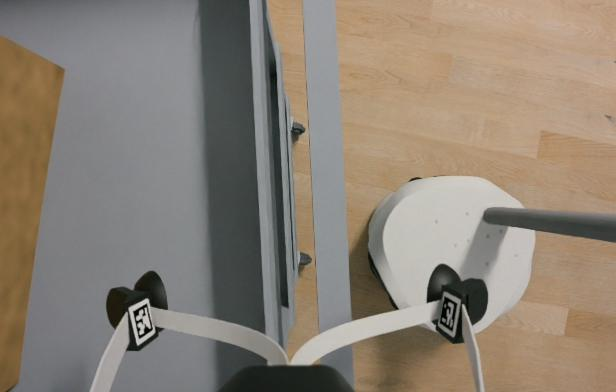

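Request:
move(
  blocking=false,
  r1={"joints":{"lift_m":0.91},"pace":"slow"},
)

Request:
wait(
  seconds=3,
)

Request:
move(
  blocking=false,
  r1={"joints":{"gripper_m":-0.01}},
)

Request:
wait(
  seconds=2.5,
)

Request:
move(
  blocking=false,
  r1={"base":{"strafe_m":0.22},"joints":{"wrist_roll_rad":2.0},"speeds":{"wrist_roll_rad":0.2},"pace":"slow"},
)

Request:
wait(
  seconds=3.5,
  cameras=["r1_head_camera","r1_wrist_camera"],
)

Scene clock: 525.90 s.
move: r1 moving
r1.base_odometry: x=-3.982 y=-0.817 heading=+0.913
r1.turned_by_wheels: +0.000
r1.turned_by_imu: +0.000
r1.base_tilt: forward=-1.6 right=+1.3
r1.lidar_m: 0.31 2.20 1.78 1.77 1.98 3.12 3.27 3.64 2.99 2.95 0.53 0.35
r1.base_status: not commanded
r1.joint_positions: lift_m=+1.025 arm_m=+0.215 wrist_yaw_rad=+0.001 wrist_pitch_rad=+1.572 wrist_roll_rad=+1.568 gripper_m=+0.140
r1.joint_status: lift_m moving
r1.measured_speeds: translate_m=+0.000 strafe_m=+0.000 rotate_rad=+0.000 lift_m=-0.097 arm_m=+0.000 wrist_yaw_rad=+0.000 wrist_pitch_rad=+0.000 wrist_roll_rad=+0.000
r1.motor_effort: lift_m=+12(23) arm_m=+4(4) wheel_0=-2(3) wheel_1=-2(3) wheel_2=-2(2)
r1.servo_current: wrist_yaw_rad=59(59) wrist_pitch_rad=39(46) wrist_roll_rad=52(65) gripper_m=39(46)
r1.hand_pose: x=+0.3856 y=-0.0874 z=+0.9150 quat_wxyz=(+0.501, +0.499, +0.501, -0.499) (m; r1's base frame)
r1.wrist_depth_mm: 345 343 343 - 1118 1138 1138 / 342 347 343 - 1138 1138 1138 / 345 345 347 1138 1138 1138 1118 / 345 345 347 1138 991 931 1138 / 345 345 345 917 904 931 1160 / 345 210 347 1160 211 197 1138 / 345 343 347 136 1138 1118 1138
r2: as last shown
r2.lidar_m: 0.53 0.38 1.58 1.73 4.78 2.11 1.36 1.22 1.24 1.15 1.00 1.01
r2.motor_effort: lift_m=+19(19) arm_m=-7(8) wheel_0=+0(0) wheel_1=-9(9) wheel_2=+11(11)
r2.servo_current: wrist_yaw_rad=39(65) wrist_pitch_rad=39(46) wrist_roll_rad=39(59) gripper_m=72(78)
r2.contact_limits: translate_m 0.8
r2.wrist_depth_mm: - - 253 171 236 229 223 / - - 255 171 236 229 224 / - - - 168 237 229 225 / - - 1537 169 239 232 225 / - - 257 169 240 233 227 / - - 181 170 181 233 229 / - 1808 - - 241 232 229
pictures: none

Scene clock: 527.37 s.
earlier move: r1 done
r1.base_odometry: x=-3.982 y=-0.817 heading=+0.913
r1.turned_by_wheels: +0.000
r1.turned_by_imu: +0.000
r1.base_tilt: forward=-1.6 right=+1.3
r1.lidar_m: 0.31 2.20 1.81 1.76 2.00 3.14 3.24 3.63 2.96 2.92 0.48 0.38
r1.base_status: not commanded
r1.joint_positions: lift_m=+0.911 arm_m=+0.215 wrist_yaw_rad=+0.001 wrist_pitch_rad=+1.571 wrist_roll_rad=+1.568 gripper_m=+0.140
r1.joint_status: all done
r1.measured_speeds: all 0
r1.motor_effort: lift_m=+1(23) arm_m=+4(4) wheel_0=-2(3) wheel_1=-2(3) wheel_2=-2(2)
r1.servo_current: wrist_yaw_rad=65(65) wrist_pitch_rad=39(46) wrist_roll_rad=52(85) gripper_m=39(52)
r1.hand_pose: x=+0.3858 y=-0.0874 z=+0.8012 quat_wxyz=(+0.501, +0.499, +0.501, -0.499) (m; r1's base frame)
r1.wrist_depth_mm: 235 233 236 1042 1008 1025 1025 / 235 235 204 798 1042 1008 1042 / 236 235 220 - 1025 1025 1008 / 235 235 234 1008 820 809 1025 / 234 235 234 798 809 798 798 / 236 196 234 1008 178 196 1025 / 235 235 235 139 1025 1025 1025
r2.base_odometry: x=-1.846 y=-0.302 heading=+2.982
r2.turned_by_wheels: +0.000
r2.turned_by_imu: +0.000
r2.base_tilt: forward=-0.6 right=+0.1
r2.lidar_m: 0.52 0.38 1.57 1.73 4.76 2.10 1.34 1.23 1.25 1.13 1.03 1.00
r2.base_status: not commanded
r2.joint_positions: lift_m=+0.870 arm_m=+0.000 wrist_yaw_rad=+0.975 wrist_pitch_rad=+0.001 wrist_roll_rad=+0.000 gripper_m=-0.024
r2.joint_status: not commanded
r2.measured_speeds: all 0
r2.motor_effort: lift_m=+19(19) arm_m=-8(8) wheel_0=+0(1) wheel_1=-9(9) wheel_2=+10(11)
r2.servo_current: wrist_yaw_rad=46(65) wrist_pitch_rad=33(46) wrist_roll_rad=59(59) gripper_m=72(78)
r2.contact_limits: translate_m 0.8
r2.hand_pose: x=+0.4053 y=+0.1897 z=+1.0478 quat_wxyz=(+0.883, +0.000, +0.000, +0.469) (m; r2's base frame)
r2.wrist_depth_mm: - - 253 172 236 229 222 / - - 255 170 236 230 224 / - - - 168 237 231 224 / - - 1537 168 239 231 226 / - - 257 170 241 233 227 / - - 181 171 181 232 229 / - 1756 - - 242 233 229
wait: 1.47 of 3 s (r1 has come to rest)
pictures: none

Scene clock: 527.87 s.
move: r1 moving
r1.base_odometry: x=-3.982 y=-0.817 heading=+0.913
r1.turned_by_wheels: +0.000
r1.turned_by_imu: +0.000
r1.base_tilt: forward=-1.6 right=+1.3
r1.lidar_m: 0.33 2.20 1.79 1.76 1.95 3.15 3.28 3.67 2.99 2.95 0.51 0.38
r1.base_status: not commanded
r1.joint_positions: lift_m=+0.911 arm_m=+0.215 wrist_yaw_rad=+0.001 wrist_pitch_rad=+1.571 wrist_roll_rad=+1.568 gripper_m=+0.129
r1.joint_status: gripper_m moving
r1.measured_speeds: all 0
r1.motor_effort: lift_m=+1(1) arm_m=+4(4) wheel_0=-2(2) wheel_1=-2(3) wheel_2=-2(2)
r1.servo_current: wrist_yaw_rad=39(65) wrist_pitch_rad=39(46) wrist_roll_rad=39(65) gripper_m=85(85)
r1.hand_pose: x=+0.3858 y=-0.0874 z=+0.8012 quat_wxyz=(+0.501, +0.499, +0.501, -0.499) (m; r1's base frame)
r1.wrist_depth_mm: 235 234 234 1042 1042 1025 1008 / 235 234 204 809 1025 1008 1025 / 235 234 220 - 1025 1025 1008 / 235 235 234 1025 809 809 1008 / 235 235 234 809 820 809 809 / 234 196 234 1025 178 195 1042 / 236 234 235 139 1008 1008 1025
r2: as last shown
r2.lidar_m: 0.50 0.39 1.58 1.76 4.77 2.13 1.34 1.22 1.26 1.14 1.03 1.00
r2.motor_effort: lift_m=+19(19) arm_m=-8(8) wheel_0=+0(0) wheel_1=-8(9) wheel_2=+10(11)
r2.servo_current: wrist_yaw_rad=59(59) wrist_pitch_rad=46(46) wrist_roll_rad=52(59) gripper_m=72(78)
r2.contact_limits: translate_m 0.8
r2.wrist_depth_mm: - - 253 171 236 229 222 / - - 255 171 237 229 223 / - - - 168 238 230 224 / - - 1499 169 238 232 225 / - - 257 169 241 233 227 / - - 181 171 181 232 229 / - 1756 - - 243 232 229
pictures: none

Scene clock: 529.73 s.
earlier move: r1 done
r1.base_odometry: x=-3.982 y=-0.817 heading=+0.913
r1.turned_by_wheels: +0.000
r1.turned_by_imu: +0.000
r1.base_tilt: forward=-1.6 right=+1.3
r1.lidar_m: 0.32 2.17 1.77 1.77 1.99 3.13 3.26 3.65 2.96 2.95 0.52 0.39
r1.base_status: not commanded
r1.joint_positions: lift_m=+0.910 arm_m=+0.215 wrist_yaw_rad=+0.001 wrist_pitch_rad=+1.568 wrist_roll_rad=+1.568 gripper_m=-0.009
r1.joint_status: all done
r1.measured_speeds: all 0
r1.motor_effort: lift_m=+13(13) arm_m=+4(4) wheel_0=-1(2) wheel_1=-2(3) wheel_2=-2(2)
r1.servo_current: wrist_yaw_rad=39(72) wrist_pitch_rad=39(52) wrist_roll_rad=52(65) gripper_m=85(208)
r1.hand_pose: x=+0.3867 y=-0.0874 z=+0.8003 quat_wxyz=(+0.502, +0.500, +0.500, -0.498) (m; r1's base frame)
r1.wrist_depth_mm: 227 228 221 - 1008 1025 1025 / 226 228 205 1008 1025 1008 1025 / 227 229 197 788 1008 1008 1025 / 227 229 216 1025 798 798 1025 / 229 228 228 809 809 798 798 / 228 228 185 - 178 798 1008 / 228 161 220 449 177 1008 1025
r2.base_odometry: x=-1.846 y=-0.302 heading=+2.982
r2.turned_by_wheels: +0.000
r2.turned_by_imu: +0.000
r2.base_tilt: forward=-0.7 right=+0.0
r2.lidar_m: 0.52 0.39 1.58 1.73 4.77 2.13 1.37 1.21 1.24 1.13 1.03 1.00
r2.base_status: not commanded
r2.joint_positions: lift_m=+0.870 arm_m=+0.000 wrist_yaw_rad=+0.975 wrist_pitch_rad=+0.001 wrist_roll_rad=+0.000 gripper_m=-0.024
r2.joint_status: not commanded
r2.measured_speeds: all 0
r2.motor_effort: lift_m=+19(19) arm_m=-8(8) wheel_0=+0(1) wheel_1=-8(9) wheel_2=+11(11)
r2.servo_current: wrist_yaw_rad=52(65) wrist_pitch_rad=46(46) wrist_roll_rad=59(59) gripper_m=65(78)
r2.contact_limits: translate_m 0.8
r2.hand_pose: x=+0.4053 y=+0.1897 z=+1.0478 quat_wxyz=(+0.883, +0.000, +0.000, +0.469) (m; r2's base frame)
r2.wrist_depth_mm: - - 252 171 236 229 222 / - - 255 171 237 229 223 / - - - 168 238 230 225 / - - 1576 168 239 232 227 / - - 258 170 240 232 228 / - - 182 171 181 233 229 / - 1863 - - 242 232 229
wait: 1.87 of 2.5 s (r1 has come to rest)
pictures: none

Scene clock: 530.23 s.
move: r1 moving
r1.base_odometry: x=-3.993 y=-0.808 heading=+0.912
r1.turned_by_wheels: +0.000
r1.turned_by_imu: +0.000
r1.base_tilt: forward=-1.6 right=+1.3
r1.lidar_m: 0.34 2.20 1.79 1.76 1.97 3.10 3.25 3.64 3.00 2.96 0.51 0.38
r1.base_status: strafe_m moving
r1.joint_positions: lift_m=+0.910 arm_m=+0.215 wrist_yaw_rad=+0.001 wrist_pitch_rad=+1.568 wrist_roll_rad=+1.650 gripper_m=-0.009
r1.joint_status: wrist_roll_rad moving
r1.measured_speeds: translate_m=+0.000 strafe_m=+0.057 rotate_rad=+0.001 lift_m=+0.000 arm_m=+0.000 wrist_yaw_rad=+0.000 wrist_pitch_rad=+0.000 wrist_roll_rad=+0.201
r1.motor_effort: lift_m=+13(13) arm_m=+4(4) wheel_0=-10(12) wheel_1=+6(6) wheel_2=-2(4)
r1.servo_current: wrist_yaw_rad=39(59) wrist_pitch_rad=39(46) wrist_roll_rad=78(91) gripper_m=85(98)
r1.hand_pose: x=+0.3867 y=-0.0874 z=+0.8003 quat_wxyz=(+0.481, +0.520, +0.479, -0.519) (m; r1's base frame)
r1.wrist_depth_mm: 229 229 229 - 1008 1025 1025 / 229 230 188 - 1008 1025 1008 / 229 229 204 798 1025 1008 1025 / 229 229 222 - 809 820 809 / 228 229 229 809 809 809 809 / 229 229 181 - 177 809 1025 / 229 161 212 480 177 1025 1025
r2: as last shown
r2.base_tilt: forward=-0.6 right=+0.0
r2.lidar_m: 0.52 0.40 1.57 1.73 4.78 2.15 1.36 1.22 1.24 1.17 1.02 1.00
r2.servo_current: wrist_yaw_rad=59(59) wrist_pitch_rad=46(46) wrist_roll_rad=46(59) gripper_m=72(78)
r2.contact_limits: translate_m 0.8
r2.wrist_depth_mm: - - 253 172 236 229 222 / - - 255 171 236 229 224 / - - - 168 238 231 225 / - - 1537 169 238 232 225 / - - 257 170 241 234 227 / - - 182 171 181 233 229 / - 1808 - - 241 232 230
pictures: none

Scene clock: 533.07 s.
earlier move: r1 done
r1.base_odometry: x=-4.156 y=-0.683 heading=+0.913
r1.turned_by_wheels: +0.000
r1.turned_by_imu: +0.001
r1.base_tilt: forward=-1.5 right=+1.2
r1.lidar_m: 0.37 1.93 1.59 1.57 1.75 2.75 3.21 3.56 3.18 3.13 0.40 0.36
r1.base_status: done
r1.joint_positions: lift_m=+0.910 arm_m=+0.215 wrist_yaw_rad=+0.002 wrist_pitch_rad=+1.560 wrist_roll_rad=+1.997 gripper_m=-0.009
r1.joint_status: all done
r1.measured_speeds: all 0
r1.motor_effort: lift_m=+15(15) arm_m=-4(4) wheel_0=-7(13) wheel_1=+2(7) wheel_2=+2(4)
r1.servo_current: wrist_yaw_rad=52(78) wrist_pitch_rad=65(65) wrist_roll_rad=46(91) gripper_m=85(98)
r1.hand_pose: x=+0.3893 y=-0.0874 z=+0.8001 quat_wxyz=(+0.386, +0.597, +0.381, -0.591) (m; r1's base frame)
r1.wrist_depth_mm: 231 228 211 - 1008 1008 976 / 230 229 191 - 1008 991 991 / 231 230 185 - 842 788 798 / 231 230 191 - 798 788 798 / 230 230 209 - 991 798 1008 / 232 231 181 - 180 1008 1008 / 232 170 227 128 1008 148 1025
r2.base_odometry: x=-1.846 y=-0.302 heading=+2.982
r2.turned_by_wheels: +0.000
r2.turned_by_imu: +0.000
r2.base_tilt: forward=-0.6 right=+0.0
r2.lidar_m: 0.52 0.37 1.60 2.25 4.77 2.14 1.37 1.22 1.26 1.14 1.04 0.96
r2.base_status: not commanded
r2.joint_positions: lift_m=+0.870 arm_m=+0.000 wrist_yaw_rad=+0.975 wrist_pitch_rad=+0.001 wrist_roll_rad=+0.000 gripper_m=-0.024
r2.joint_status: not commanded
r2.measured_speeds: all 0
r2.motor_effort: lift_m=+19(19) arm_m=-8(8) wheel_0=+0(1) wheel_1=-8(9) wheel_2=+10(11)
r2.servo_current: wrist_yaw_rad=39(59) wrist_pitch_rad=33(46) wrist_roll_rad=52(59) gripper_m=72(78)
r2.contact_limits: translate_m 0.8
r2.hand_pose: x=+0.4053 y=+0.1897 z=+1.0478 quat_wxyz=(+0.883, +0.000, +0.000, +0.469) (m; r2's base frame)
r2.wrist_depth_mm: - - 253 171 236 229 223 / - - 254 171 237 229 224 / - - - 168 236 231 225 / - - 1576 168 238 233 226 / - - 1537 170 241 232 227 / - - 183 171 181 233 229 / - - 158 - 242 232 229
wait: 2.83 of 3.5 s (r1 has come to rest)
pictures: r1_head_camera, r1_wrist_camera
Images, in order (width x height): r1_head_camera 420x560, r1_wrist_camera 616x392.

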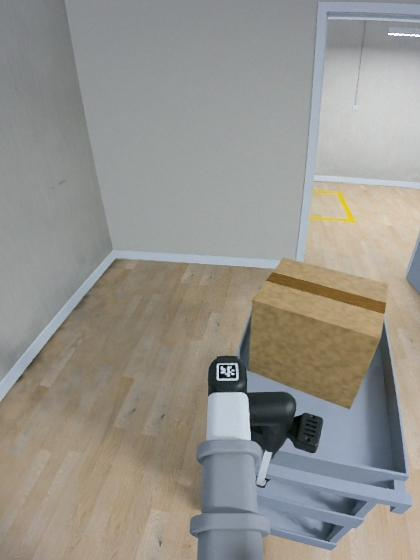

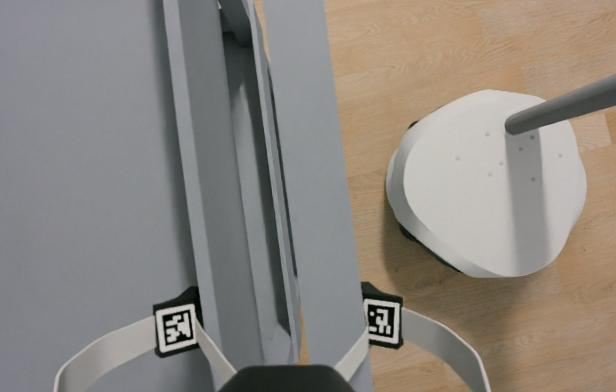

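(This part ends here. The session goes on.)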